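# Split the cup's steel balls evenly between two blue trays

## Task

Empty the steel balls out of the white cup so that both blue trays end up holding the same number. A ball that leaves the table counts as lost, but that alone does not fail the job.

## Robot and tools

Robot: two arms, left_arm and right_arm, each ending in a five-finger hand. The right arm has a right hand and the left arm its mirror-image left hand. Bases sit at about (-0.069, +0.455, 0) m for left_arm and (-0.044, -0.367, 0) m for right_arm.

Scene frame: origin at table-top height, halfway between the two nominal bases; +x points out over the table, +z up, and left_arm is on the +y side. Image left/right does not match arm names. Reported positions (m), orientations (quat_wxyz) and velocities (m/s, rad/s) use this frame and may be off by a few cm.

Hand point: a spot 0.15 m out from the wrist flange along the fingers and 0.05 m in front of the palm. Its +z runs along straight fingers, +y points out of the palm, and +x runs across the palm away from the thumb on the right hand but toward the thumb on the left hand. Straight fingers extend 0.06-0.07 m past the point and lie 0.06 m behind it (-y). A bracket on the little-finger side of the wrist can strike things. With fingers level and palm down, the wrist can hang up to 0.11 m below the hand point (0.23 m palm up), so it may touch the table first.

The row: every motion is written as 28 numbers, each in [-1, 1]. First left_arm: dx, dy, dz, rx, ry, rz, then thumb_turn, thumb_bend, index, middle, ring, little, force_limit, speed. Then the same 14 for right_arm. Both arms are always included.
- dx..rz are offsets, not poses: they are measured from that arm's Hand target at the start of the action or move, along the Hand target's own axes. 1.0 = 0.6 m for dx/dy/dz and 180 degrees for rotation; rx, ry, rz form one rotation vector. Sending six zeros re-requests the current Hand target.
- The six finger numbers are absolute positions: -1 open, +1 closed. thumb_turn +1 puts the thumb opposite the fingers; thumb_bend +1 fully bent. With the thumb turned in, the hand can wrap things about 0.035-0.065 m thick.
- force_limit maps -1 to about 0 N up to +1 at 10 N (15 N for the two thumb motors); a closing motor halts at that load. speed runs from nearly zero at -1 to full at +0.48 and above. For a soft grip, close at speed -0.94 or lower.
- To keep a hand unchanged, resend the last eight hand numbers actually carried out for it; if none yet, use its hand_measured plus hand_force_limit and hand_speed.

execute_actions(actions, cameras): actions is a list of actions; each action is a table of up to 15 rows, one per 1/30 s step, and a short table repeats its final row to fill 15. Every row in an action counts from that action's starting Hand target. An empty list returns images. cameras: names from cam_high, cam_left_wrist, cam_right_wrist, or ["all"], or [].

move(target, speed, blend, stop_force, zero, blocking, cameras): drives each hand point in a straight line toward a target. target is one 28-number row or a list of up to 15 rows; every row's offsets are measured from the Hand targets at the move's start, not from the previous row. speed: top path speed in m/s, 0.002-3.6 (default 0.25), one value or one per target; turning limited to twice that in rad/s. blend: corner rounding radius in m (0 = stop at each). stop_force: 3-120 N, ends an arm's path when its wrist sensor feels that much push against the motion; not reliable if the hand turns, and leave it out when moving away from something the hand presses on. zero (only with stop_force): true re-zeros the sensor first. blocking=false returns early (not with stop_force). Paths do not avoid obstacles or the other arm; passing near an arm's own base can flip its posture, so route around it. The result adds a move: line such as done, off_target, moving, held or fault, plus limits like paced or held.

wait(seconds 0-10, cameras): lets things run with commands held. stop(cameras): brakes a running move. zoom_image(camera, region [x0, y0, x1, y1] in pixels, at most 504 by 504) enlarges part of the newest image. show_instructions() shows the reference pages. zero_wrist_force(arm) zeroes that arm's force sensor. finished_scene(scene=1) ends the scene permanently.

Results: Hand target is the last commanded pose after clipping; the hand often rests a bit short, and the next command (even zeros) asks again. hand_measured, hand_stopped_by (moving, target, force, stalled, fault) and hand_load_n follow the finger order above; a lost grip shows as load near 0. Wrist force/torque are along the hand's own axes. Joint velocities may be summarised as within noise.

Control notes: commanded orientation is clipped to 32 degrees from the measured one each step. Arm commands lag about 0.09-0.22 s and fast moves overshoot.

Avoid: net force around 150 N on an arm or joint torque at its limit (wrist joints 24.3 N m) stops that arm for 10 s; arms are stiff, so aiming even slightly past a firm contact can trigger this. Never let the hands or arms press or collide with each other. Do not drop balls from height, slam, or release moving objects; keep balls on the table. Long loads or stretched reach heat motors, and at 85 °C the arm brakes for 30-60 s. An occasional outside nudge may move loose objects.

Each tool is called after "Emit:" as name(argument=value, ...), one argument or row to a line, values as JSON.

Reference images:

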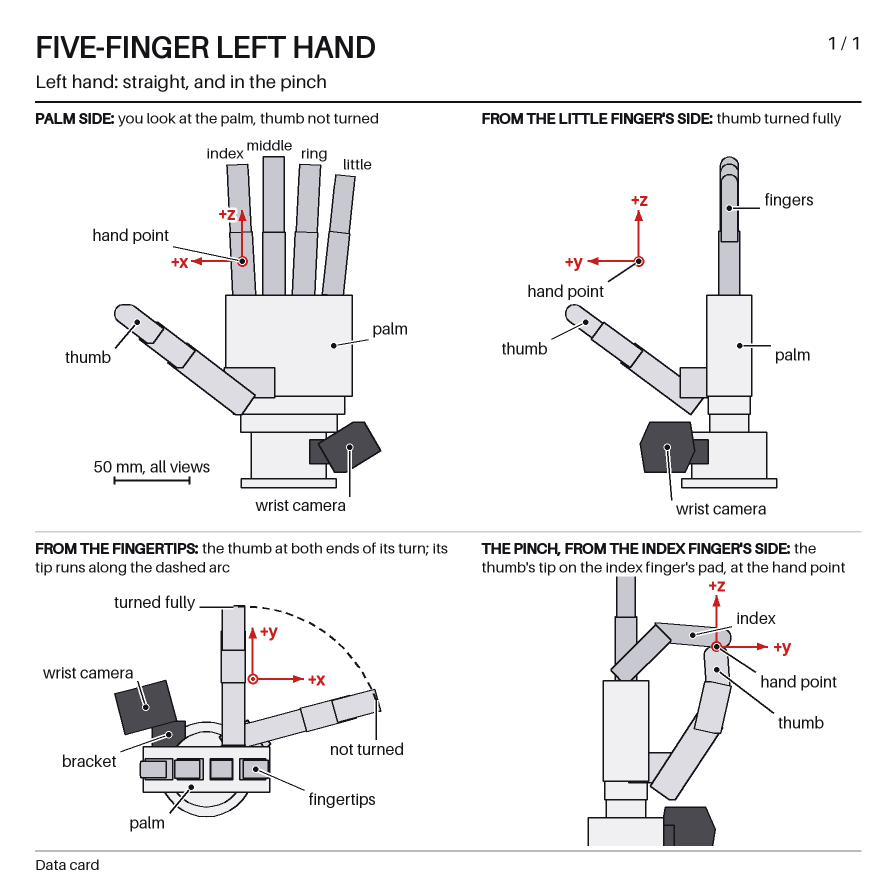

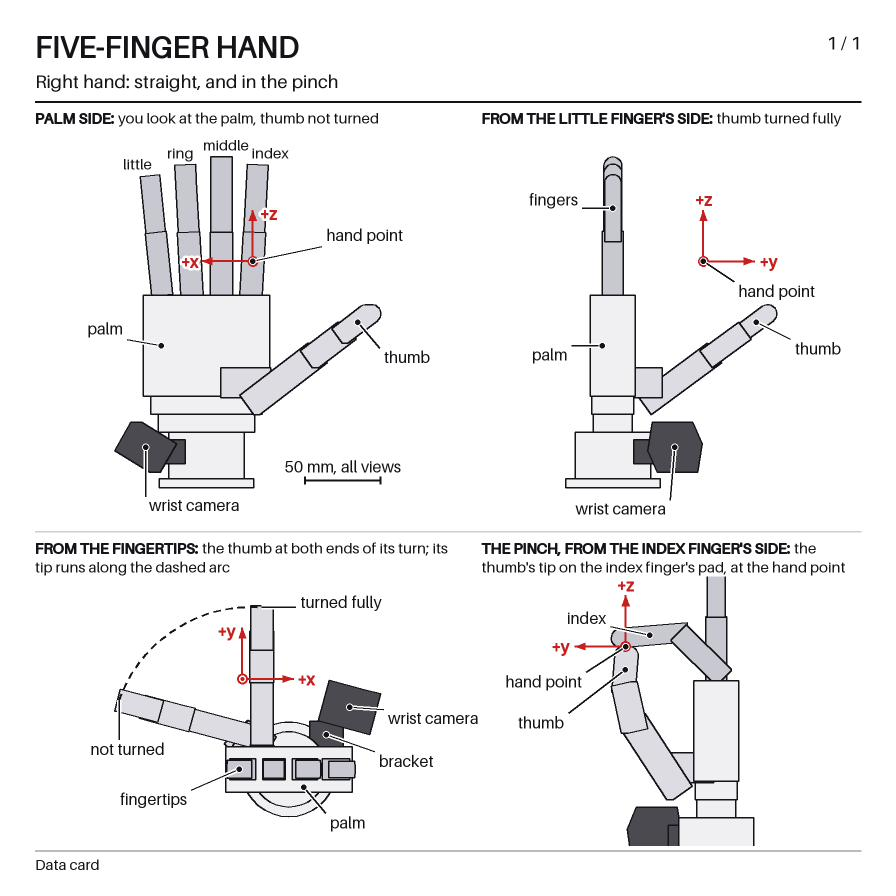

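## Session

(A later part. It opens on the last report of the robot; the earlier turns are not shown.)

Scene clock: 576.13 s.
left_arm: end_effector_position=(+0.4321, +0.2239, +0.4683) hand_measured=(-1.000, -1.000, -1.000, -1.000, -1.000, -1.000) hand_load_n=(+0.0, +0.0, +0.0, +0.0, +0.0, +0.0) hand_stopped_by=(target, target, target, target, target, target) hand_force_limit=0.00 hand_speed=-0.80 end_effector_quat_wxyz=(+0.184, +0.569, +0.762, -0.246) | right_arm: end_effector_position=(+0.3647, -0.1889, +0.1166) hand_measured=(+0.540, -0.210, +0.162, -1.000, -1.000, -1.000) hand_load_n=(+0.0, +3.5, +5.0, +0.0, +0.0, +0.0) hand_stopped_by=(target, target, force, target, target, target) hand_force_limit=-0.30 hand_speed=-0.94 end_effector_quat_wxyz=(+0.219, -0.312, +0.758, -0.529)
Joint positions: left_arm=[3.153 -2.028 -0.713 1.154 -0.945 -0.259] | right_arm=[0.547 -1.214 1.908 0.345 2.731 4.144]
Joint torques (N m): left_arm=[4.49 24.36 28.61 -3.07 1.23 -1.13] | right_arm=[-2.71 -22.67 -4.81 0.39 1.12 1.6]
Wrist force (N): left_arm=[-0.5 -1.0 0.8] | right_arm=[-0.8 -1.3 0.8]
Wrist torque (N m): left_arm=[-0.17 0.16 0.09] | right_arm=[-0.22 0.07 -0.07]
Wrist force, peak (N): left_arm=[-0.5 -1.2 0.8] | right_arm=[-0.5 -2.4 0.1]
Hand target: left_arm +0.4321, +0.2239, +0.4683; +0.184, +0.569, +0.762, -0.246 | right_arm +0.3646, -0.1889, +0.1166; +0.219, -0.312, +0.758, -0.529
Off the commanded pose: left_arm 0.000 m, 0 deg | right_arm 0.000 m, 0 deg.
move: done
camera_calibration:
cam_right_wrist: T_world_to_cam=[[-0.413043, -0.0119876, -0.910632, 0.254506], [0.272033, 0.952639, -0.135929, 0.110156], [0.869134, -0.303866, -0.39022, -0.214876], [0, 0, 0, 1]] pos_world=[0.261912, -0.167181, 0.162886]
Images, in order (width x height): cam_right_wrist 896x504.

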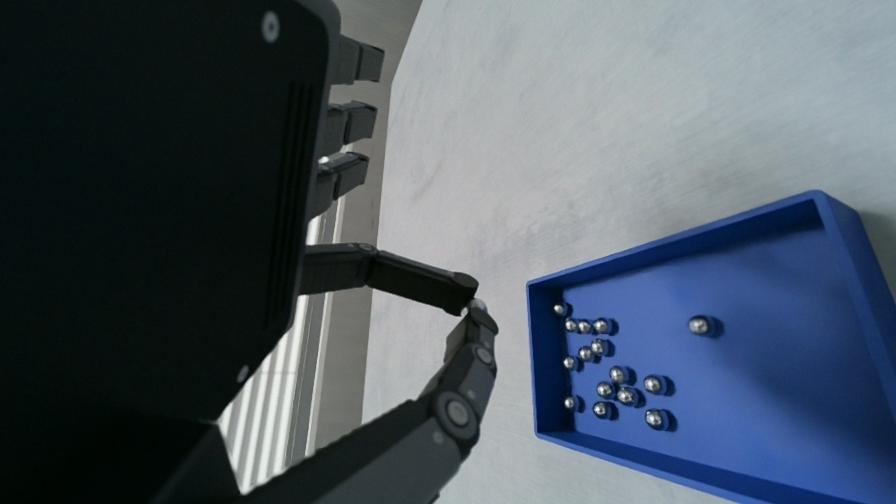

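Emit:
move(
  target=[
    [0,0,0,0,0,0,-1,-1,-1,-1,-1,-1,0,-0.8, -0.1213,0.1044,-0.2870,0,0,0,0.54,-0.21,0.5,-1,-1,-1,-0.3,-0.94],
    [0,0,0,0,0,0,-1,-1,-1,-1,-1,-1,0,-0.8, -0.1213,0.1436,-0.2727,0,0,0,0.54,-0.21,0.5,-1,-1,-1,-0.3,-0.94],
  ],
  speed=0.2,
  blend=[0.01,0],
  cameras=["cam_right_wrist"],
)

Scene clock: 579.80 s.
left_arm: end_effector_position=(+0.4321, +0.2239, +0.4683) hand_measured=(-1.000, -1.000, -1.000, -1.000, -1.000, -1.000) hand_load_n=(+0.0, +0.0, +0.0, +0.0, +0.0, +0.0) hand_stopped_by=(target, target, target, target, target, target) hand_force_limit=0.00 hand_speed=-0.80 end_effector_quat_wxyz=(+0.184, +0.569, +0.762, -0.246) | right_arm: end_effector_position=(+0.2984, -0.0351, +0.1171) hand_measured=(+0.540, -0.210, +0.162, -1.000, -1.000, -1.000) hand_load_n=(-0.5, +3.5, +5.0, +0.0, -0.5, +0.0) hand_stopped_by=(target, target, force, target, target, target) hand_force_limit=-0.30 hand_speed=-0.94 end_effector_quat_wxyz=(+0.221, -0.315, +0.757, -0.527)
Joint positions: left_arm=[3.153 -2.028 -0.713 1.154 -0.945 -0.259] | right_arm=[0.925 -0.869 1.611 1.22 2.758 5.134]
Joint torques (N m): left_arm=[4.6 24.7 29.41 -3.04 1.13 -1.13] | right_arm=[-10.78 -51.73 -3.99 0.54 3.05 -1.47]
Wrist force (N): left_arm=[-0.4 -1.1 0.9] | right_arm=[-0.7 -1.4 0.5]
Wrist torque (N m): left_arm=[-0.18 0.15 0.09] | right_arm=[-0.21 0.07 0.03]
Wrist force, peak (N): left_arm=[-0.3 -1.2 0.9] | right_arm=[-2.9 1.2 -5.1]
Hand target: left_arm +0.4321, +0.2239, +0.4683; +0.184, +0.569, +0.762, -0.246 | right_arm +0.2984, -0.0351, +0.1171; +0.221, -0.315, +0.757, -0.527 (not the last commanded pose)
Off the commanded pose: left_arm 0.000 m, 0 deg | right_arm 0.039 m, 0 deg.
move: held (right_arm; a check stopped the path); path passed 0 of 2 targets; limits=held
pose unreachable (right arm): on one or more control steps of this call, first in action 0 (counted from 0), this arm could not follow its commanded pose, so it was not sent that pose on those steps. It may still have moved: this result reports where it is.
cause: moving toward the commanded pose would bring two parts of the arm too close to each other (joints 4 (wrist 1) to 6 (wrist 3) lie between them).
camera_calibration:
cam_right_wrist: T_world_to_cam=[[-0.41381, -0.0128405, -0.910273, 0.229534], [0.264704, 0.955002, -0.133806, -0.0162384], [0.87103, -0.296323, -0.39179, -0.110445], [0, 0, 0, 1]] pos_world=[0.195483, -0.0142724, 0.163495]
Images, in order (width x height): cam_right_wrist 896x504.

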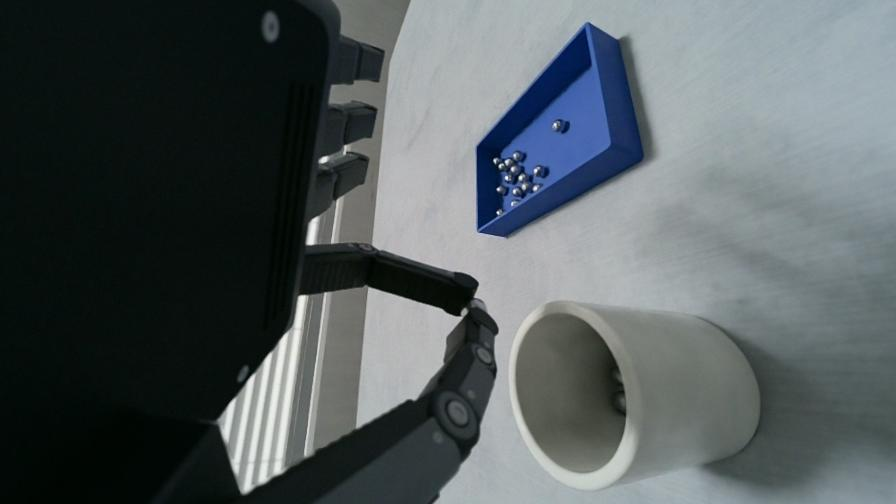

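Emit:
move(
  target=[0,0,0,0,0,0,-1,-1,-1,-1,-1,-1,0,-0.8, 0,0,0,0,-0.1044,-0.038,0.54,-0.21,0.5,-1,-1,-1,-0.3,-0.94],
  speed=0.25,
)

Scene clock: 583.07 s.
left_arm: end_effector_position=(+0.4321, +0.2239, +0.4683) hand_measured=(-1.000, -1.000, -1.000, -1.000, -1.000, -1.000) hand_load_n=(+0.0, +0.0, +0.0, +0.0, +0.0, +0.0) hand_stopped_by=(target, target, target, target, target, target) hand_force_limit=0.00 hand_speed=-0.80 end_effector_quat_wxyz=(+0.184, +0.569, +0.762, -0.246) | right_arm: end_effector_position=(+0.2985, -0.0352, +0.1171) hand_measured=(+0.540, -0.210, +0.162, -1.000, -1.000, -1.000) hand_load_n=(+0.0, +3.5, +5.0, +0.0, +0.0, +0.0) hand_stopped_by=(target, target, force, target, target, target) hand_force_limit=-0.30 hand_speed=-0.94 end_effector_quat_wxyz=(+0.310, -0.441, +0.691, -0.481)
Joint positions: left_arm=[3.153 -2.028 -0.713 1.154 -0.945 -0.259] | right_arm=[0.894 -1.163 1.824 0.36 2.725 4.125]
Joint torques (N m): left_arm=[5.25 24.99 29.37 -3.16 1.05 -1.26] | right_arm=[8.09 -31.36 -16.1 -0.45 1.62 -1.67]
Wrist force (N): left_arm=[-0.6 -0.9 0.6] | right_arm=[-0.6 -1.3 0.3]
Wrist torque (N m): left_arm=[-0.14 0.16 0.08] | right_arm=[-0.20 0.05 -0.06]
Wrist force, peak (N): left_arm=[-0.4 -1.3 0.9] | right_arm=[-1.0 -1.7 0.6]
Hand target: left_arm +0.4321, +0.2239, +0.4683; +0.184, +0.569, +0.762, -0.246 | right_arm +0.2984, -0.0351, +0.1171; +0.310, -0.441, +0.691, -0.481
Off the commanded pose: left_arm 0.000 m, 0 deg | right_arm 0.000 m, 0 deg.
move: done

Emit:
move(
  target=[
    [0,0,0,0,0,0,-1,-1,-1,-1,-1,-1,0,-0.8, -0.035,0.0115,-0.0317,0,0,0,0.54,-0.21,0.5,-1,-1,-1,-0.3,-0.94],
    [0,0,0,0,0,0,-1,-1,-1,-1,-1,-1,0,-0.8, -0.035,0.0507,-0.0174,0,0,0,0.54,-0.21,0.5,-1,-1,-1,-0.3,-0.94],
  ],
  speed=0.1,
  blend=[0.005,0],
  cameras=["cam_right_wrist"],
)

Scene clock: 585.53 s.
left_arm: end_effector_position=(+0.4321, +0.2239, +0.4683) hand_measured=(-1.000, -1.000, -1.000, -1.000, -1.000, -1.000) hand_load_n=(+0.0, +0.0, +0.0, +0.0, +0.0, +0.0) hand_stopped_by=(target, target, target, target, target, target) hand_force_limit=0.00 hand_speed=-0.80 end_effector_quat_wxyz=(+0.184, +0.569, +0.762, -0.246) | right_arm: end_effector_position=(+0.2888, -0.0075, +0.0922) hand_measured=(+0.540, -0.210, +0.162, -1.000, -1.000, -1.000) hand_load_n=(+0.0, +3.5, +5.0, +0.0, -0.5, +0.0) hand_stopped_by=(target, target, force, target, target, target) hand_force_limit=-0.30 hand_speed=-0.94 end_effector_quat_wxyz=(+0.310, -0.442, +0.691, -0.481)
Joint positions: left_arm=[3.153 -2.028 -0.713 1.154 -0.945 -0.259] | right_arm=[0.953 -1.052 1.761 0.434 2.753 4.258]
Joint torques (N m): left_arm=[5.49 24.5 29.77 -3.12 0.96 -1.17] | right_arm=[-12 -41.13 -21.16 3.12 -0.03 -0.39]
Wrist force (N): left_arm=[-0.4 -1.0 0.8] | right_arm=[-0.3 -1.4 0.3]
Wrist torque (N m): left_arm=[-0.16 0.15 0.09] | right_arm=[-0.16 0.02 0.03]
Wrist force, peak (N): left_arm=[-0.4 -1.2 0.8] | right_arm=[-1.1 -2.1 -0.1]
Hand target: left_arm +0.4321, +0.2239, +0.4683; +0.184, +0.569, +0.762, -0.246 | right_arm +0.2888, -0.0075, +0.0922; +0.310, -0.441, +0.691, -0.481
Off the commanded pose: left_arm 0.000 m, 0 deg | right_arm 0.000 m, 0 deg.
move: done
camera_calibration:
cam_right_wrist: T_world_to_cam=[[-0.383272, -0.153109, -0.910857, 0.193373], [-0.07771, 0.988014, -0.133379, 0.0556692], [0.92036, 0.0196621, -0.390577, -0.115638], [0, 0, 0, 1]] pos_world=[0.184869, -0.0231211, 0.138395]
Images, in order (width x height): cam_right_wrist 896x504.

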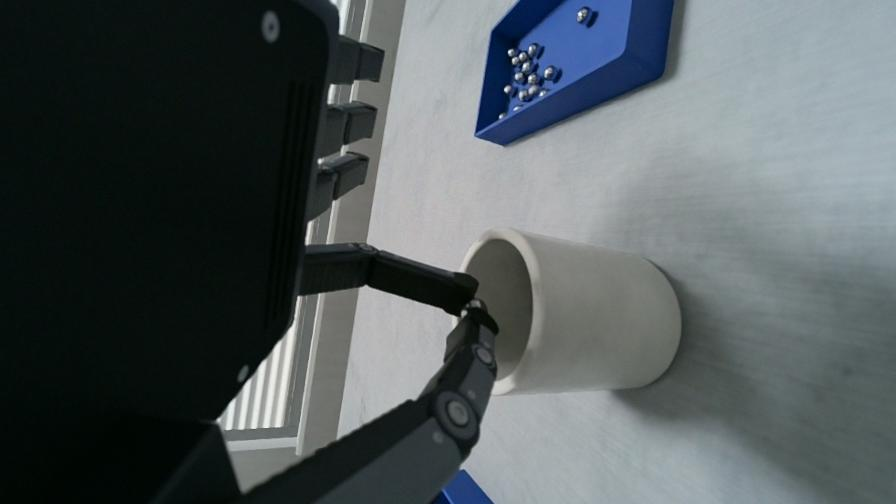

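Emit:
move(
  target=[0,0,0,0,0,0,-1,-1,-1,-1,-1,-1,0,-0.8, 0,0,0,0,0,0,0.54,-0.21,-0.05,-1,-1,-1,-0.3,-0.5],
  cameras=["cam_right_wrist"],
)

Scene clock: 587.67 s.
left_arm: end_effector_position=(+0.4321, +0.2239, +0.4683) hand_measured=(-1.000, -1.000, -1.000, -1.000, -1.000, -1.000) hand_load_n=(+0.0, +0.0, +0.0, +0.0, +0.0, +0.0) hand_stopped_by=(target, target, target, target, target, target) hand_force_limit=0.00 hand_speed=-0.80 end_effector_quat_wxyz=(+0.184, +0.569, +0.762, -0.246) | right_arm: end_effector_position=(+0.2888, -0.0075, +0.0922) hand_measured=(+0.540, -0.210, -0.050, -1.000, -1.000, -1.000) hand_load_n=(+0.0, +0.0, +0.0, +0.0, +0.0, +0.0) hand_stopped_by=(target, target, target, target, target, target) hand_force_limit=-0.30 hand_speed=-0.50 end_effector_quat_wxyz=(+0.310, -0.441, +0.691, -0.481)
Joint positions: left_arm=[3.153 -2.028 -0.713 1.154 -0.945 -0.259] | right_arm=[0.953 -1.052 1.761 0.434 2.753 4.259]
Joint torques (N m): left_arm=[4.68 24.37 29.8 -3.05 0.98 -1.33] | right_arm=[-12.59 -44.58 -21.36 0.7 0.43 1.69]
Wrist force (N): left_arm=[-0.4 -0.9 0.7] | right_arm=[-0.5 -1.3 0.3]
Wrist torque (N m): left_arm=[-0.14 0.15 0.09] | right_arm=[-0.15 0.07 0.01]
Wrist force, peak (N): left_arm=[-0.5 -1.2 0.8] | right_arm=[-0.8 -1.5 0.3]
Hand target: left_arm +0.4321, +0.2239, +0.4683; +0.184, +0.569, +0.762, -0.246 | right_arm +0.2888, -0.0075, +0.0922; +0.310, -0.441, +0.691, -0.481
Off the commanded pose: left_arm 0.000 m, 0 deg | right_arm 0.000 m, 0 deg.
move: done
camera_calibration:
cam_right_wrist: T_world_to_cam=[[-0.383088, -0.152823, -0.910982, 0.193455], [-0.0775674, 0.988058, -0.133134, 0.0556225], [0.920449, 0.0196604, -0.390367, -0.115645], [0, 0, 0, 1]] pos_world=[0.18487, -0.0231202, 0.138496]
Images, in order (width x height): cam_right_wrist 896x504.

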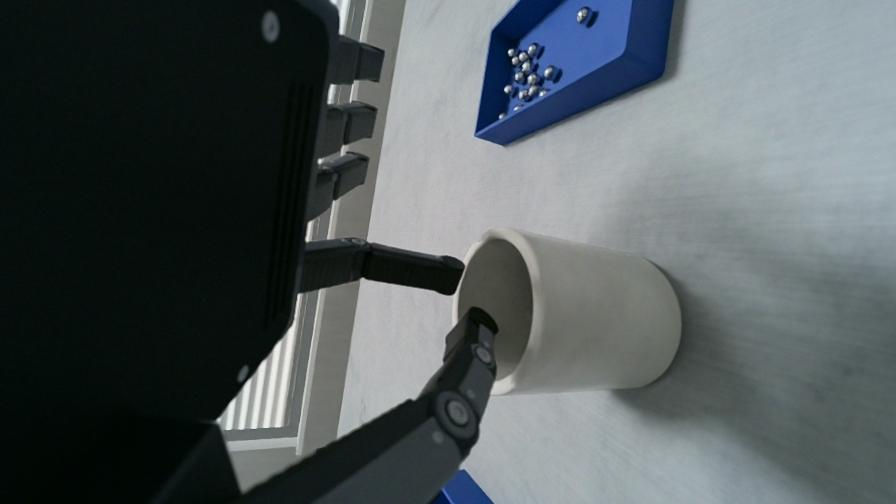

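Emit:
move(
  target=[
    [0,0,0,0,0,0,-1,-1,-1,-1,-1,-1,0,-0.8, -0.0008,-0.1876,-0.0688,0,0,0,0.54,-0.21,-0.05,-1,-1,-1,-0.3,-0.5],
    [0,0,0,0,0,0,-1,-1,-1,-1,-1,-1,0,-0.8, 0.1255,-0.1382,-0.2052,0.2231,-0.1193,-0.5317,1,-1,-1,-1,-1,-1,-0.3,0],
  ],
  speed=[0.2,0.35],
  blend=[0.02,0],
  cameras=["cam_right_wrist"],
)

Scene clock: 596.47 s.
left_arm: end_effector_position=(+0.4321, +0.2239, +0.4683) hand_measured=(-1.000, -1.000, -1.000, -1.000, -1.000, -1.000) hand_load_n=(+0.0, +0.0, +0.0, +0.0, +0.0, +0.0) hand_stopped_by=(target, target, target, target, target, target) hand_force_limit=0.00 hand_speed=-0.80 end_effector_quat_wxyz=(+0.184, +0.569, +0.762, -0.246) | right_arm: end_effector_position=(+0.1782, -0.0399, +0.2123) hand_measured=(+1.000, -1.000, -1.000, -1.000, -1.000, -1.000) hand_load_n=(+0.5, +0.0, +0.0, +0.0, +0.0, +0.0) hand_stopped_by=(target, target, target, target, target, target) hand_force_limit=-0.30 hand_speed=0.00 end_effector_quat_wxyz=(-0.085, +0.748, +0.098, +0.651)
Joint positions: left_arm=[3.153 -2.028 -0.713 1.154 -0.945 -0.259] | right_arm=[1.216 -1.595 2.17 -0.33 2.531 1.772]
Joint torques (N m): left_arm=[4.84 24.81 29.59 -3.03 0.91 -1.08] | right_arm=[-12.52 -5.07 -22.91 -0.83 -0.54 -1.87]
Wrist force (N): left_arm=[-0.5 -0.9 0.6] | right_arm=[-1.2 -2.8 0.0]
Wrist torque (N m): left_arm=[-0.14 0.15 0.08] | right_arm=[-0.47 0.22 -0.19]
Wrist force, peak (N): left_arm=[-0.5 -1.3 0.9] | right_arm=[-1.5 -3.2 -0.2]
Hand target: left_arm +0.4321, +0.2239, +0.4683; +0.184, +0.569, +0.762, -0.246 | right_arm +0.1782, -0.0399, +0.2123; -0.085, +0.748, +0.098, +0.651
Off the commanded pose: left_arm 0.000 m, 0 deg | right_arm 0.000 m, 0 deg.
move: done
camera_calibration:
cam_right_wrist: T_world_to_cam=[[0.33068, -0.897022, 0.293262, -0.157088], [-0.429404, -0.419725, -0.799652, 0.243032], [0.840395, 0.138501, -0.523979, 0.0810247], [0, 0, 0, 1]] pos_world=[0.0882121, -0.0501264, 0.282864]
Images, in order (width x height): cam_right_wrist 896x504.

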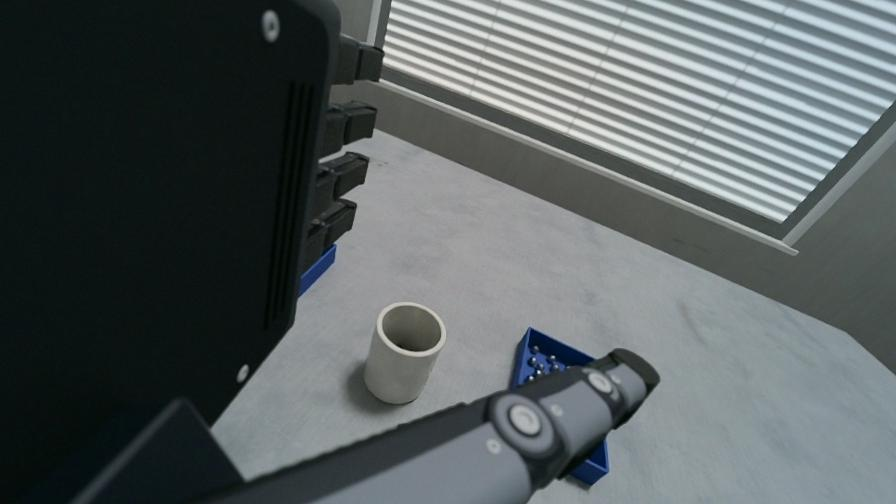

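Emit:
zoom_image(
  camera="cam_right_wrist",
  region=[346, 290, 466, 410],
)

Scaled by 4.200 from the camera's 896x504 image, which has a finer 1280x720 frame.

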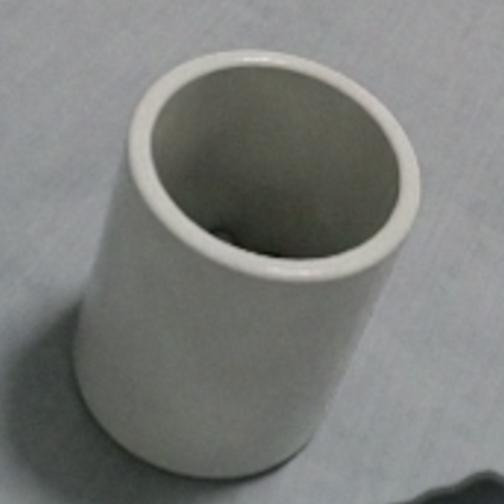

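Emit:
move(
  target=[0,0,0,0,0,0,-1,-1,-1,-1,-1,-1,0,-0.8, -0.2358,0,0.033,0,0,0,1,-1,-1,-1,-1,-1,-0.3,0],
  speed=0.2,
  cameras=["cam_right_wrist","cam_high"],
)

Scene clock: 602.60 s.
left_arm: end_effector_position=(+0.4321, +0.2239, +0.4683) hand_measured=(-1.000, -1.000, -1.000, -1.000, -1.000, -1.000) hand_load_n=(+0.0, +0.0, +0.0, +0.0, +0.0, +0.0) hand_stopped_by=(target, target, target, target, target, target) hand_force_limit=0.00 hand_speed=-0.80 end_effector_quat_wxyz=(+0.184, +0.569, +0.762, -0.246) | right_arm: end_effector_position=(+0.1781, -0.0400, +0.0695) hand_measured=(+1.000, -1.000, -1.000, -1.000, -1.000, -1.000) hand_load_n=(+0.0, +0.0, +0.0, +0.0, +0.0, +0.0) hand_stopped_by=(target, target, target, target, target, target) hand_force_limit=-0.30 hand_speed=0.00 end_effector_quat_wxyz=(-0.085, +0.748, +0.098, +0.651) end_effector_velocity=(+0.000, +0.000, +0.000) end_effector_angular_velocity=(+0.005, +0.001, -0.001)
Joint positions: left_arm=[3.153 -2.028 -0.713 1.154 -0.945 -0.259] | right_arm=[1.216 -1.283 2.324 -0.797 2.531 1.772]
Joint velocities: left_arm=[within noise] | right_arm=[0 0 0 0 0 0.005]
Joint torques (N m): left_arm=[4.43 25.65 29.38 -2.82 1 -1.22] | right_arm=[-10.65 -12.67 -18.28 -1.69 1.2 2]
Wrist force (N): left_arm=[-0.6 -1.2 0.9] | right_arm=[-1.4 -2.8 -0.5]
Wrist torque (N m): left_arm=[-0.20 0.18 0.08] | right_arm=[-0.44 0.26 -0.09]
Wrist force, peak (N): left_arm=[-0.6 -1.2 0.9] | right_arm=[-3.0 -2.9 -0.3]
Hand target: left_arm +0.4321, +0.2239, +0.4683; +0.184, +0.569, +0.762, -0.246 | right_arm +0.1782, -0.0400, +0.0694; -0.085, +0.748, +0.098, +0.651
Off the commanded pose: left_arm 0.000 m, 0 deg | right_arm 0.000 m, 0 deg.
move: done
camera_calibration:
cam_right_wrist: T_world_to_cam=[[0.330767, -0.896935, 0.293431, -0.115238], [-0.429336, -0.419913, -0.79959, 0.128819], [0.840395, 0.138498, -0.52398, 0.00620032], [0, 0, 0, 1]] pos_world=[0.0882126, -0.0501269, 0.140065]
Images, in order (width x height): cam_high 896x504, cam_right_wrist 896x504.

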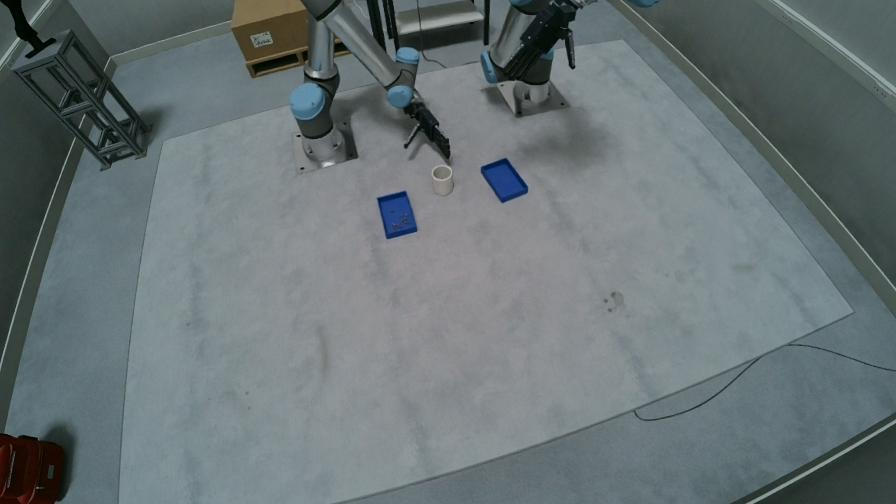

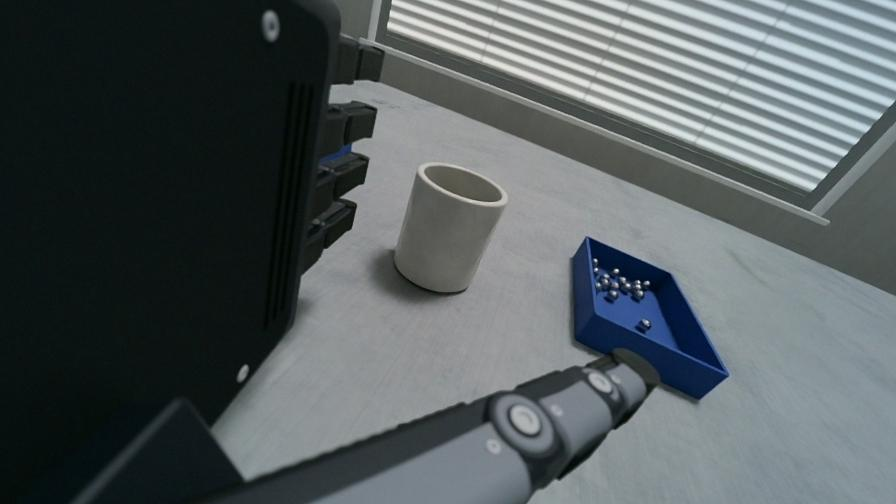

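Emit:
zoom_image(
  camera="cam_right_wrist",
  region=[560, 220, 740, 400],
)

Emit:
zoom_image(
  camera="cam_high",
  region=[370, 120, 550, 250],
)

Scaled by 2.800 from the camera's 896x504 image, which has a finer 1280x720 frame.

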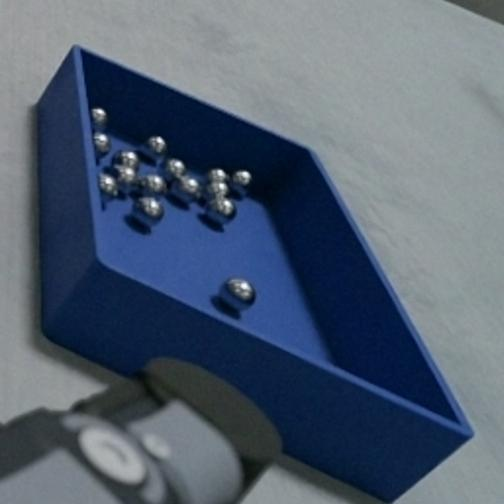

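Scaled by 2.800 from the camera's 896x504 image, which has a finer 1280x720 frame.

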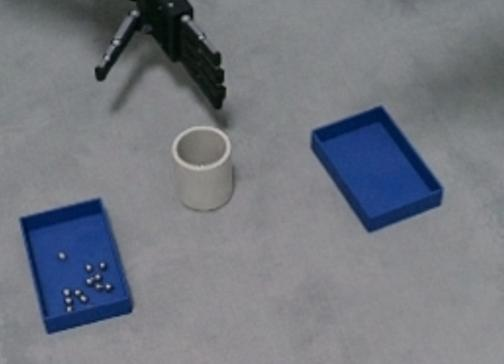

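Emit:
move(
  target=[
    [0,0,0,0,0,0,-1,-1,-1,-1,-1,-1,0,-0.8, -0.0518,0.0048,0.0073,0,0,0,1,-1,-1,-1,-1,-1,-0.3,0],
    [0,0,0,0,0,0,-1,-1,-1,-1,-1,-1,0,-0.8, -0.0356,0.0048,0.1228,0,0,0,1,-1,-1,-1,-1,-1,-0.3,0],
  ],
  speed=[0.1,0.08],
  blend=[0.005,0],
  cameras=["cam_right_wrist"],
)

Scene clock: 611.30 s.
left_arm: end_effector_position=(+0.4321, +0.2239, +0.4683) hand_measured=(-1.000, -1.000, -1.000, -1.000, -1.000, -1.000) hand_load_n=(+0.0, +0.0, +0.0, +0.0, +0.0, +0.0) hand_stopped_by=(target, target, target, target, target, target) hand_force_limit=0.00 hand_speed=-0.80 end_effector_quat_wxyz=(+0.184, +0.569, +0.762, -0.246) | right_arm: end_effector_position=(+0.2466, -0.0248, +0.0380) hand_measured=(+1.000, -1.000, -1.000, -1.000, -1.000, -1.000) hand_load_n=(+0.5, +0.0, +0.0, +0.0, +0.0, +0.0) hand_stopped_by=(target, target, target, target, target, target) hand_force_limit=-0.30 hand_speed=0.00 end_effector_quat_wxyz=(-0.085, +0.748, +0.098, +0.651)
Joint positions: left_arm=[3.153 -2.028 -0.713 1.154 -0.945 -0.259] | right_arm=[1.031 -1.177 2.303 -0.929 2.351 1.709]
Joint torques (N m): left_arm=[3.78 25.35 29.47 -3.14 0.9 -1.03] | right_arm=[7.22 -36.56 -0.79 1.9 1.8 2.14]
Wrist force (N): left_arm=[-0.4 -1.2 0.6] | right_arm=[-1.2 -2.9 -0.1]
Wrist torque (N m): left_arm=[-0.18 0.14 0.10] | right_arm=[-0.49 0.19 -0.06]
Wrist force, peak (N): left_arm=[-0.4 -1.3 0.8] | right_arm=[-1.6 -3.3 -0.5]
Hand target: left_arm +0.4321, +0.2239, +0.4683; +0.184, +0.569, +0.762, -0.246 | right_arm +0.2466, -0.0247, +0.0380; -0.085, +0.748, +0.098, +0.651
Off the commanded pose: left_arm 0.000 m, 0 deg | right_arm 0.000 m, 0 deg.
move: done
camera_calibration:
cam_right_wrist: T_world_to_cam=[[0.330564, -0.897012, 0.293424, -0.114955], [-0.429447, -0.419812, -0.799583, 0.139401], [0.840418, 0.138303, -0.523994, -0.0699014], [0, 0, 0, 1]] pos_world=[0.156612, -0.0349267, 0.108565]
Images, in order (width x height): cam_right_wrist 896x504.

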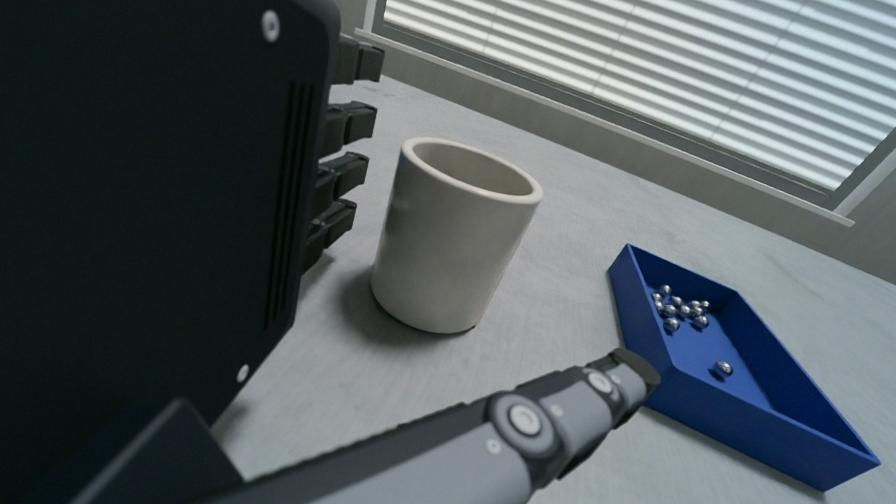

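Emit:
move(
  target=[0,0,0,0,0,0,-1,-1,-1,-1,-1,-1,0,-0.8, 0.0125,0.0067,0.0891,0,0,0,1,-1,-1,-1,-1,-1,-0.3,0],
  speed=0.04,
  stop_force=4,
  cameras=["cam_right_wrist"],
)

Scene clock: 616.27 s.
left_arm: end_effector_position=(+0.4321, +0.2239, +0.4683) hand_measured=(-1.000, -1.000, -1.000, -1.000, -1.000, -1.000) hand_load_n=(+0.0, +0.0, +0.0, +0.0, +0.0, +0.0) hand_stopped_by=(target, target, target, target, target, target) hand_force_limit=0.00 hand_speed=-0.80 end_effector_quat_wxyz=(+0.184, +0.569, +0.762, -0.246) | right_arm: end_effector_position=(+0.2998, -0.0147, +0.0381) hand_measured=(+1.000, -1.000, -1.000, -1.000, -1.000, -1.000) hand_load_n=(+0.0, +0.0, +0.0, +0.0, +0.0, +0.0) hand_stopped_by=(target, target, target, target, target, target) hand_force_limit=-0.30 hand_speed=0.00 end_effector_quat_wxyz=(-0.085, +0.748, +0.098, +0.651)
Joint positions: left_arm=[3.153 -2.028 -0.713 1.154 -0.945 -0.259] | right_arm=[0.911 -1.151 2.25 -0.922 2.233 1.68]
Joint torques (N m): left_arm=[3.68 25.64 29.26 -2.83 1.03 -0.94] | right_arm=[8.98 -38.46 -0.9 -2.72 1.75 2.14]
Wrist force (N): left_arm=[-0.5 -0.8 0.7] | right_arm=[-1.1 -2.9 0.0]
Wrist torque (N m): left_arm=[-0.13 0.15 0.09] | right_arm=[-0.47 0.19 -0.05]
Wrist force, peak (N): left_arm=[-0.4 -1.2 0.9] | right_arm=[-0.9 -2.9 -0.8]
Hand target: left_arm +0.4321, +0.2239, +0.4683; +0.184, +0.569, +0.762, -0.246 | right_arm +0.2998, -0.0147, +0.0381; -0.085, +0.748, +0.098, +0.651
Off the commanded pose: left_arm 0.000 m, 0 deg | right_arm 0.000 m, 0 deg.
move: done
camera_calibration:
cam_right_wrist: T_world_to_cam=[[0.33068, -0.897022, 0.293262, -0.123607], [-0.429404, -0.419725, -0.799652, 0.166526], [0.840395, 0.138501, -0.523979, -0.115935], [0, 0, 0, 1]] pos_world=[0.209812, -0.0249264, 0.108664]
Images, in order (width x height): cam_right_wrist 896x504.

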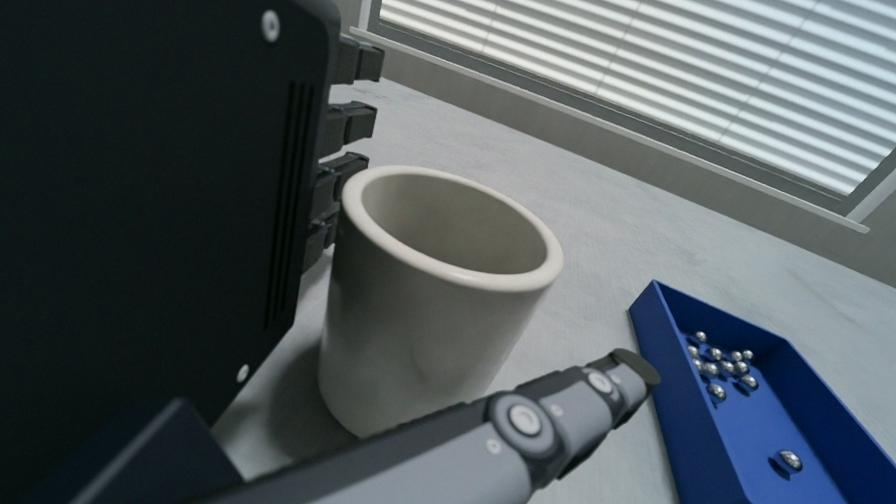

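Emit:
move(
  target=[0,0,0,0,0,0,-1,-1,-1,-1,-1,-1,0,-0.8, -0.0003,0.0142,-0.0020,0,0,0,1,-1,-1,-1,-1,-1,-0.3,0],
  speed=0.02,
  stop_force=3,
)

Emit:
move(
  target=[0,0,0,0,0,0,-1,-1,-1,-1,-1,-1,0,-0.8, 0,0,0,0,0,0,1,0.3,-1,-1,-1,-1,-0.7,-0.92],
  cameras=["cam_right_wrist"],
)

Scene clock: 619.23 s.
left_arm: end_effector_position=(+0.4321, +0.2239, +0.4683) hand_measured=(-1.000, -1.000, -1.000, -1.000, -1.000, -1.000) hand_load_n=(+0.0, +0.0, +0.0, +0.0, +0.0, +0.0) hand_stopped_by=(target, target, target, target, target, target) hand_force_limit=0.00 hand_speed=-0.80 end_effector_quat_wxyz=(+0.184, +0.569, +0.762, -0.246) | right_arm: end_effector_position=(+0.3008, -0.0233, +0.0381) hand_measured=(+1.000, -1.000, -1.000, -1.000, -1.000, -1.000) hand_load_n=(+0.5, +0.0, +0.0, +0.0, +0.0, +0.0) hand_stopped_by=(target, target, target, target, target, target) hand_force_limit=-0.30 hand_speed=0.00 end_effector_quat_wxyz=(-0.085, +0.748, +0.098, +0.651)
Joint positions: left_arm=[3.153 -2.028 -0.713 1.154 -0.945 -0.259] | right_arm=[0.893 -1.164 2.274 -0.936 2.215 1.676]
Joint torques (N m): left_arm=[5.17 24.82 28.97 -2.88 0.73 -1] | right_arm=[7.95 -15.87 -16.54 1.49 1.73 1.75]
Wrist force (N): left_arm=[-0.4 -1.1 0.5] | right_arm=[-1.2 -3.2 -0.7]
Wrist torque (N m): left_arm=[-0.16 0.14 0.09] | right_arm=[-0.39 0.24 -0.09]
Wrist force, peak (N): left_arm=[-0.4 -1.3 0.8] | right_arm=[-0.6 -4.2 -0.7]
Hand target: left_arm +0.4321, +0.2239, +0.4683; +0.184, +0.569, +0.762, -0.246 | right_arm +0.3008, -0.0233, +0.0381; -0.085, +0.748, +0.098, +0.651
Off the commanded pose: left_arm 0.000 m, 0 deg | right_arm 0.000 m, 0 deg.
move: done

Scene clock: 624.23 s.
left_arm: end_effector_position=(+0.4321, +0.2239, +0.4683) hand_measured=(-1.000, -1.000, -1.000, -1.000, -1.000, -1.000) hand_load_n=(+0.0, +0.0, +0.0, +0.0, +0.0, +0.0) hand_stopped_by=(target, target, target, target, target, target) hand_force_limit=0.00 hand_speed=-0.80 end_effector_quat_wxyz=(+0.184, +0.569, +0.762, -0.246) | right_arm: end_effector_position=(+0.3008, -0.0233, +0.0381) hand_measured=(+1.000, -0.442, -1.000, -1.000, -1.000, -1.000) hand_load_n=(+0.0, +2.0, +0.0, +0.0, +0.0, +0.0) hand_stopped_by=(target, force, target, target, target, target) hand_force_limit=-0.70 hand_speed=-0.92 end_effector_quat_wxyz=(-0.085, +0.748, +0.098, +0.651)
Joint positions: left_arm=[3.153 -2.028 -0.713 1.154 -0.945 -0.259] | right_arm=[0.893 -1.164 2.274 -0.936 2.215 1.676]
Joint torques (N m): left_arm=[3.7 24.37 29.62 -2.87 0.76 -1.2] | right_arm=[7.91 -15.81 -17.34 1.48 1.61 1.77]
Wrist force (N): left_arm=[-0.4 -0.9 0.7] | right_arm=[-0.9 -2.9 -0.9]
Wrist torque (N m): left_arm=[-0.15 0.14 0.09] | right_arm=[-0.42 0.25 -0.10]
Wrist force, peak (N): left_arm=[-0.4 -1.3 0.8] | right_arm=[-1.3 -3.9 -0.7]
Hand target: left_arm +0.4321, +0.2239, +0.4683; +0.184, +0.569, +0.762, -0.246 | right_arm +0.3008, -0.0233, +0.0381; -0.085, +0.748, +0.098, +0.651
Off the commanded pose: left_arm 0.000 m, 0 deg | right_arm 0.000 m, 0 deg.
move: moving (right_arm; no rest 5 s after the path's end)
camera_calibration:
cam_right_wrist: T_world_to_cam=[[0.33068, -0.897022, 0.293262, -0.131563], [-0.429404, -0.419725, -0.799652, 0.163387], [0.840395, 0.138501, -0.523979, -0.115598], [0, 0, 0, 1]] pos_world=[0.210812, -0.0334264, 0.108664]
Images, in order (width x height): cam_right_wrist 896x504.

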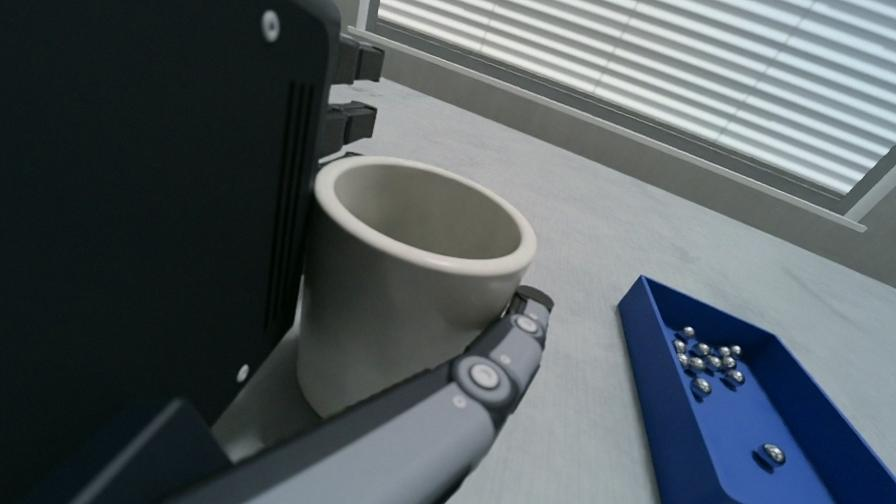

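Emit:
move(
  target=[0,0,0,0,0,0,-1,-1,-1,-1,-1,-1,0,-0.8, 0,0,0,0,0,0,1,0.3,0.6,0.6,-1,-1,-0.1,-0.9],
  cameras=["cam_right_wrist"],
)

Scene clock: 627.00 s.
left_arm: end_effector_position=(+0.4321, +0.2239, +0.4683) hand_measured=(-1.000, -1.000, -1.000, -1.000, -1.000, -1.000) hand_load_n=(+0.0, +0.0, +0.0, +0.0, +0.0, +0.0) hand_stopped_by=(target, target, target, target, target, target) hand_force_limit=0.00 hand_speed=-0.80 end_effector_quat_wxyz=(+0.184, +0.569, +0.762, -0.246) | right_arm: end_effector_position=(+0.3008, -0.0233, +0.0380) hand_measured=(+1.000, -0.446, -0.610, -0.518, -1.000, -1.000) hand_load_n=(+3.5, +23.0, +0.5, +4.5, +0.0, +0.0) hand_stopped_by=(target, force, force, force, target, target) hand_force_limit=-0.10 hand_speed=-0.90 end_effector_quat_wxyz=(-0.085, +0.748, +0.098, +0.651)
Joint positions: left_arm=[3.153 -2.028 -0.713 1.154 -0.945 -0.259] | right_arm=[0.893 -1.164 2.274 -0.936 2.215 1.676]
Joint torques (N m): left_arm=[4.99 24.88 29.76 -3.01 0.74 -1.06] | right_arm=[6.62 -21.04 -17.06 0.28 1.51 1.77]
Wrist force (N): left_arm=[-0.4 -1.0 0.7] | right_arm=[-1.7 -3.3 -0.3]
Wrist torque (N m): left_arm=[-0.16 0.14 0.09] | right_arm=[-0.42 0.19 -0.06]
Wrist force, peak (N): left_arm=[-0.6 -1.3 0.7] | right_arm=[-3.8 -2.7 0.4]
Hand target: left_arm +0.4321, +0.2239, +0.4683; +0.184, +0.569, +0.762, -0.246 | right_arm +0.3008, -0.0233, +0.0381; -0.085, +0.748, +0.098, +0.651
Off the commanded pose: left_arm 0.000 m, 0 deg | right_arm 0.000 m, 0 deg.
move: done
camera_calibration:
cam_right_wrist: T_world_to_cam=[[0.330692, -0.897009, 0.293286, -0.131568], [-0.429394, -0.419752, -0.799643, 0.163384], [0.840395, 0.138501, -0.523979, -0.115598], [0, 0, 0, 1]] pos_world=[0.210812, -0.0334264, 0.108665]
Images, in order (width x height): cam_right_wrist 896x504.

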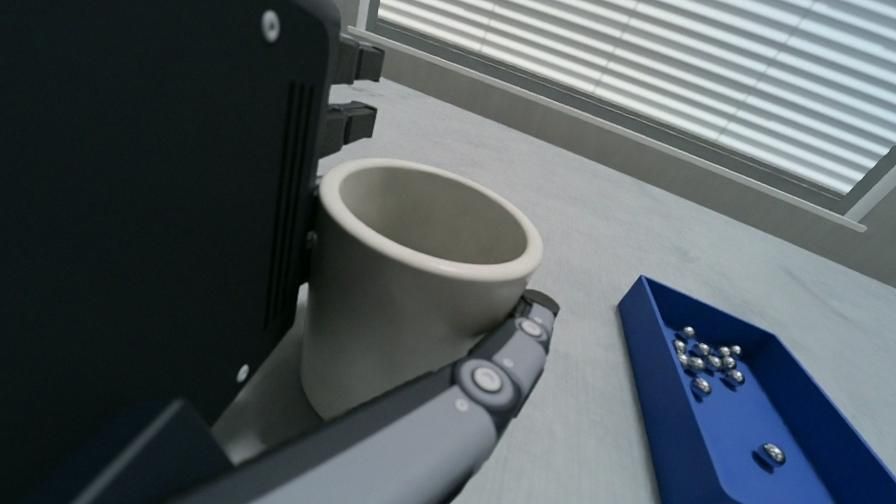

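Emit:
move(
  target=[0,0,0,0,0,0,-1,-1,-1,-1,-1,-1,0,-0.8, 0,0,0,0,0,0,1,-0.465,0.5,0.5,-1,-1,-0.1,-0.93],
  cameras=["cam_right_wrist"],
)

Scene clock: 628.60 s.
left_arm: end_effector_position=(+0.4321, +0.2239, +0.4683) hand_measured=(-1.000, -1.000, -1.000, -1.000, -1.000, -1.000) hand_load_n=(+0.0, +0.0, +0.0, +0.0, +0.0, +0.0) hand_stopped_by=(target, target, target, target, target, target) hand_force_limit=0.00 hand_speed=-0.80 end_effector_quat_wxyz=(+0.184, +0.569, +0.762, -0.246) | right_arm: end_effector_position=(+0.3008, -0.0233, +0.0380) hand_measured=(+1.000, -0.470, -0.540, -0.516, -1.000, -1.000) hand_load_n=(-0.5, +17.0, +4.5, +0.0, +0.0, +0.0) hand_stopped_by=(target, force, force, force, target, target) hand_force_limit=-0.10 hand_speed=-0.93 end_effector_quat_wxyz=(-0.085, +0.748, +0.098, +0.651)
Joint positions: left_arm=[3.153 -2.028 -0.713 1.154 -0.945 -0.259] | right_arm=[0.893 -1.164 2.274 -0.936 2.215 1.676]
Joint torques (N m): left_arm=[3.53 25.21 29.25 -2.79 0.89 -1.25] | right_arm=[6.3 -26.88 -16.66 -1.98 1.48 1.66]
Wrist force (N): left_arm=[-0.5 -0.9 0.8] | right_arm=[-3.2 -2.6 0.1]
Wrist torque (N m): left_arm=[-0.16 0.16 0.09] | right_arm=[-0.42 0.16 -0.07]
Wrist force, peak (N): left_arm=[-0.5 -1.2 0.8] | right_arm=[-3.3 -3.1 0.2]
Hand target: left_arm +0.4321, +0.2239, +0.4683; +0.184, +0.569, +0.762, -0.246 | right_arm +0.3008, -0.0233, +0.0381; -0.085, +0.748, +0.098, +0.651
Off the commanded pose: left_arm 0.000 m, 0 deg | right_arm 0.000 m, 0 deg.
move: done
camera_calibration:
cam_right_wrist: T_world_to_cam=[[0.330692, -0.897009, 0.293286, -0.131568], [-0.429394, -0.419752, -0.799643, 0.163384], [0.840395, 0.138501, -0.523979, -0.115598], [0, 0, 0, 1]] pos_world=[0.210812, -0.0334264, 0.108665]
Images, in order (width x height): cam_right_wrist 896x504.

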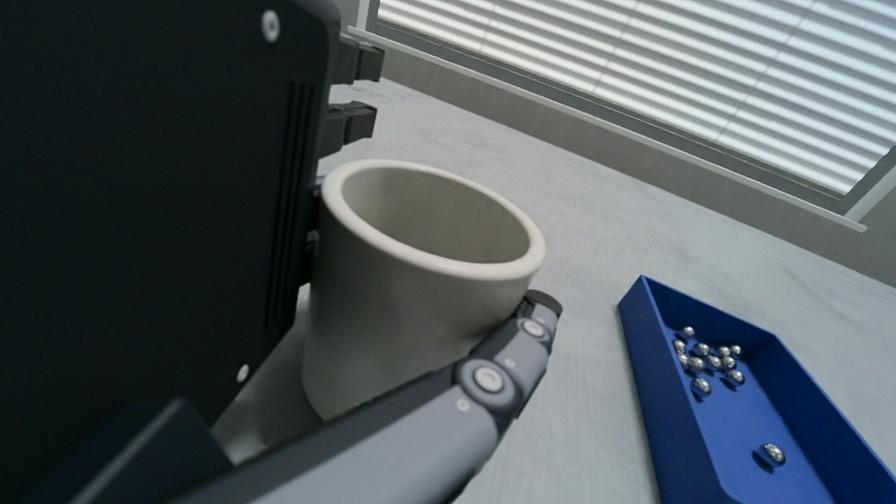

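Emit:
move(
  target=[0,0,0,0,0,0,-1,-1,-1,-1,-1,-1,0,-0.8, 0,0,0,0,0,0,1,-0.465,0.5,0.45,-1,-1,-0.3,-0.95],
)

Scene clock: 629.97 s.
left_arm: end_effector_position=(+0.4321, +0.2239, +0.4683) hand_measured=(-1.000, -1.000, -1.000, -1.000, -1.000, -1.000) hand_load_n=(+0.0, +0.0, +0.0, +0.0, +0.0, +0.0) hand_stopped_by=(target, target, target, target, target, target) hand_force_limit=0.00 hand_speed=-0.80 end_effector_quat_wxyz=(+0.184, +0.569, +0.762, -0.246) | right_arm: end_effector_position=(+0.3008, -0.0233, +0.0380) hand_measured=(+1.000, -0.472, -0.540, -0.452, -1.000, -1.000) hand_load_n=(+3.5, +21.0, +1.0, +3.5, +0.0, +0.0) hand_stopped_by=(target, force, force, force, target, target) hand_force_limit=-0.30 hand_speed=-0.95 end_effector_quat_wxyz=(-0.085, +0.748, +0.098, +0.651)
Joint positions: left_arm=[3.153 -2.028 -0.713 1.154 -0.945 -0.259] | right_arm=[0.893 -1.164 2.274 -0.936 2.215 1.676]
Joint torques (N m): left_arm=[3.37 25.88 29.45 -2.99 0.77 -1.18] | right_arm=[5.24 -34 -16.46 -2.82 1.62 1.82]
Wrist force (N): left_arm=[-0.4 -0.9 0.7] | right_arm=[-3.4 -3.1 0.1]
Wrist torque (N m): left_arm=[-0.15 0.14 0.09] | right_arm=[-0.49 0.20 -0.10]
Wrist force, peak (N): left_arm=[-0.6 -1.2 0.8] | right_arm=[-3.9 -2.8 0.4]
Hand target: left_arm +0.4321, +0.2239, +0.4683; +0.184, +0.569, +0.762, -0.246 | right_arm +0.3008, -0.0233, +0.0381; -0.085, +0.748, +0.098, +0.651
Off the commanded pose: left_arm 0.000 m, 0 deg | right_arm 0.000 m, 0 deg.
move: done

Emit:
move(
  target=[0,0,0,0,0,0,-1,-1,-1,-1,-1,-1,0,-0.8, 0.0495,0,-0.007,0,0,0,1,-0.465,0.5,0.45,-1,-1,-0.3,-0.95],
  speed=0.03,
  cameras=["cam_right_wrist"],
)

Scene clock: 632.20 s.
left_arm: end_effector_position=(+0.4321, +0.2239, +0.4683) hand_measured=(-1.000, -1.000, -1.000, -1.000, -1.000, -1.000) hand_load_n=(+0.5, +0.0, +0.0, +0.0, +0.0, +0.0) hand_stopped_by=(target, target, target, target, target, target) hand_force_limit=0.00 hand_speed=-0.80 end_effector_quat_wxyz=(+0.184, +0.569, +0.762, -0.246) | right_arm: end_effector_position=(+0.3008, -0.0232, +0.0682) hand_measured=(+1.000, -0.472, -0.540, -0.452, -1.000, -1.000) hand_load_n=(+4.0, +20.5, +1.0, +4.0, +0.0, +0.0) hand_stopped_by=(target, force, force, force, target, target) hand_force_limit=-0.30 hand_speed=-0.95 end_effector_quat_wxyz=(-0.085, +0.748, +0.098, +0.651) end_effector_velocity=(+0.001, +0.001, +0.000) end_effector_angular_velocity=(+0.002, -0.003, +0.000)
Joint positions: left_arm=[3.153 -2.028 -0.713 1.154 -0.945 -0.259] | right_arm=[0.893 -1.244 2.261 -0.843 2.215 1.676]
Joint velocities: left_arm=[within noise] | right_arm=[0 0.001 0 -0.005 0 -0.002]
Joint torques (N m): left_arm=[3.42 24.63 29.07 -2.88 0.84 -1.03] | right_arm=[7.66 -16.98 -10.09 -3.27 1.79 0.09]
Wrist force (N): left_arm=[-0.3 -1.0 0.7] | right_arm=[-3.6 -2.8 0.3]
Wrist torque (N m): left_arm=[-0.16 0.12 0.09] | right_arm=[-0.45 0.21 -0.08]
Wrist force, peak (N): left_arm=[-0.5 -1.3 0.7] | right_arm=[-4.0 -2.9 0.5]
Hand target: left_arm +0.4321, +0.2239, +0.4683; +0.184, +0.569, +0.762, -0.246 | right_arm +0.3007, -0.0233, +0.0680; -0.085, +0.748, +0.098, +0.651
Off the commanded pose: left_arm 0.000 m, 0 deg | right_arm 0.000 m, 0 deg.
move: done
camera_calibration:
cam_right_wrist: T_world_to_cam=[[0.330717, -0.897004, 0.293275, -0.140399], [-0.429255, -0.419733, -0.799728, 0.187436], [0.840456, 0.138594, -0.523856, -0.0998537], [0, 0, 0, 1]] pos_world=[0.210813, -0.0334263, 0.138764]
Images, in order (width x height): cam_right_wrist 896x504.

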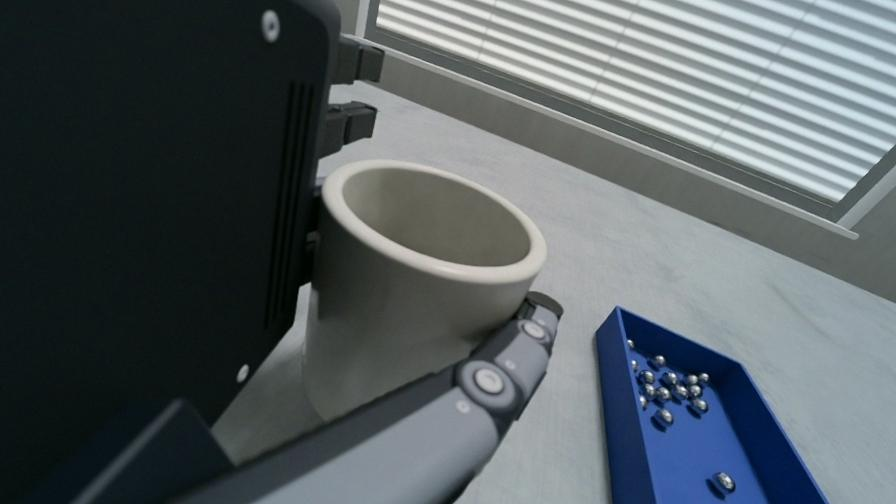

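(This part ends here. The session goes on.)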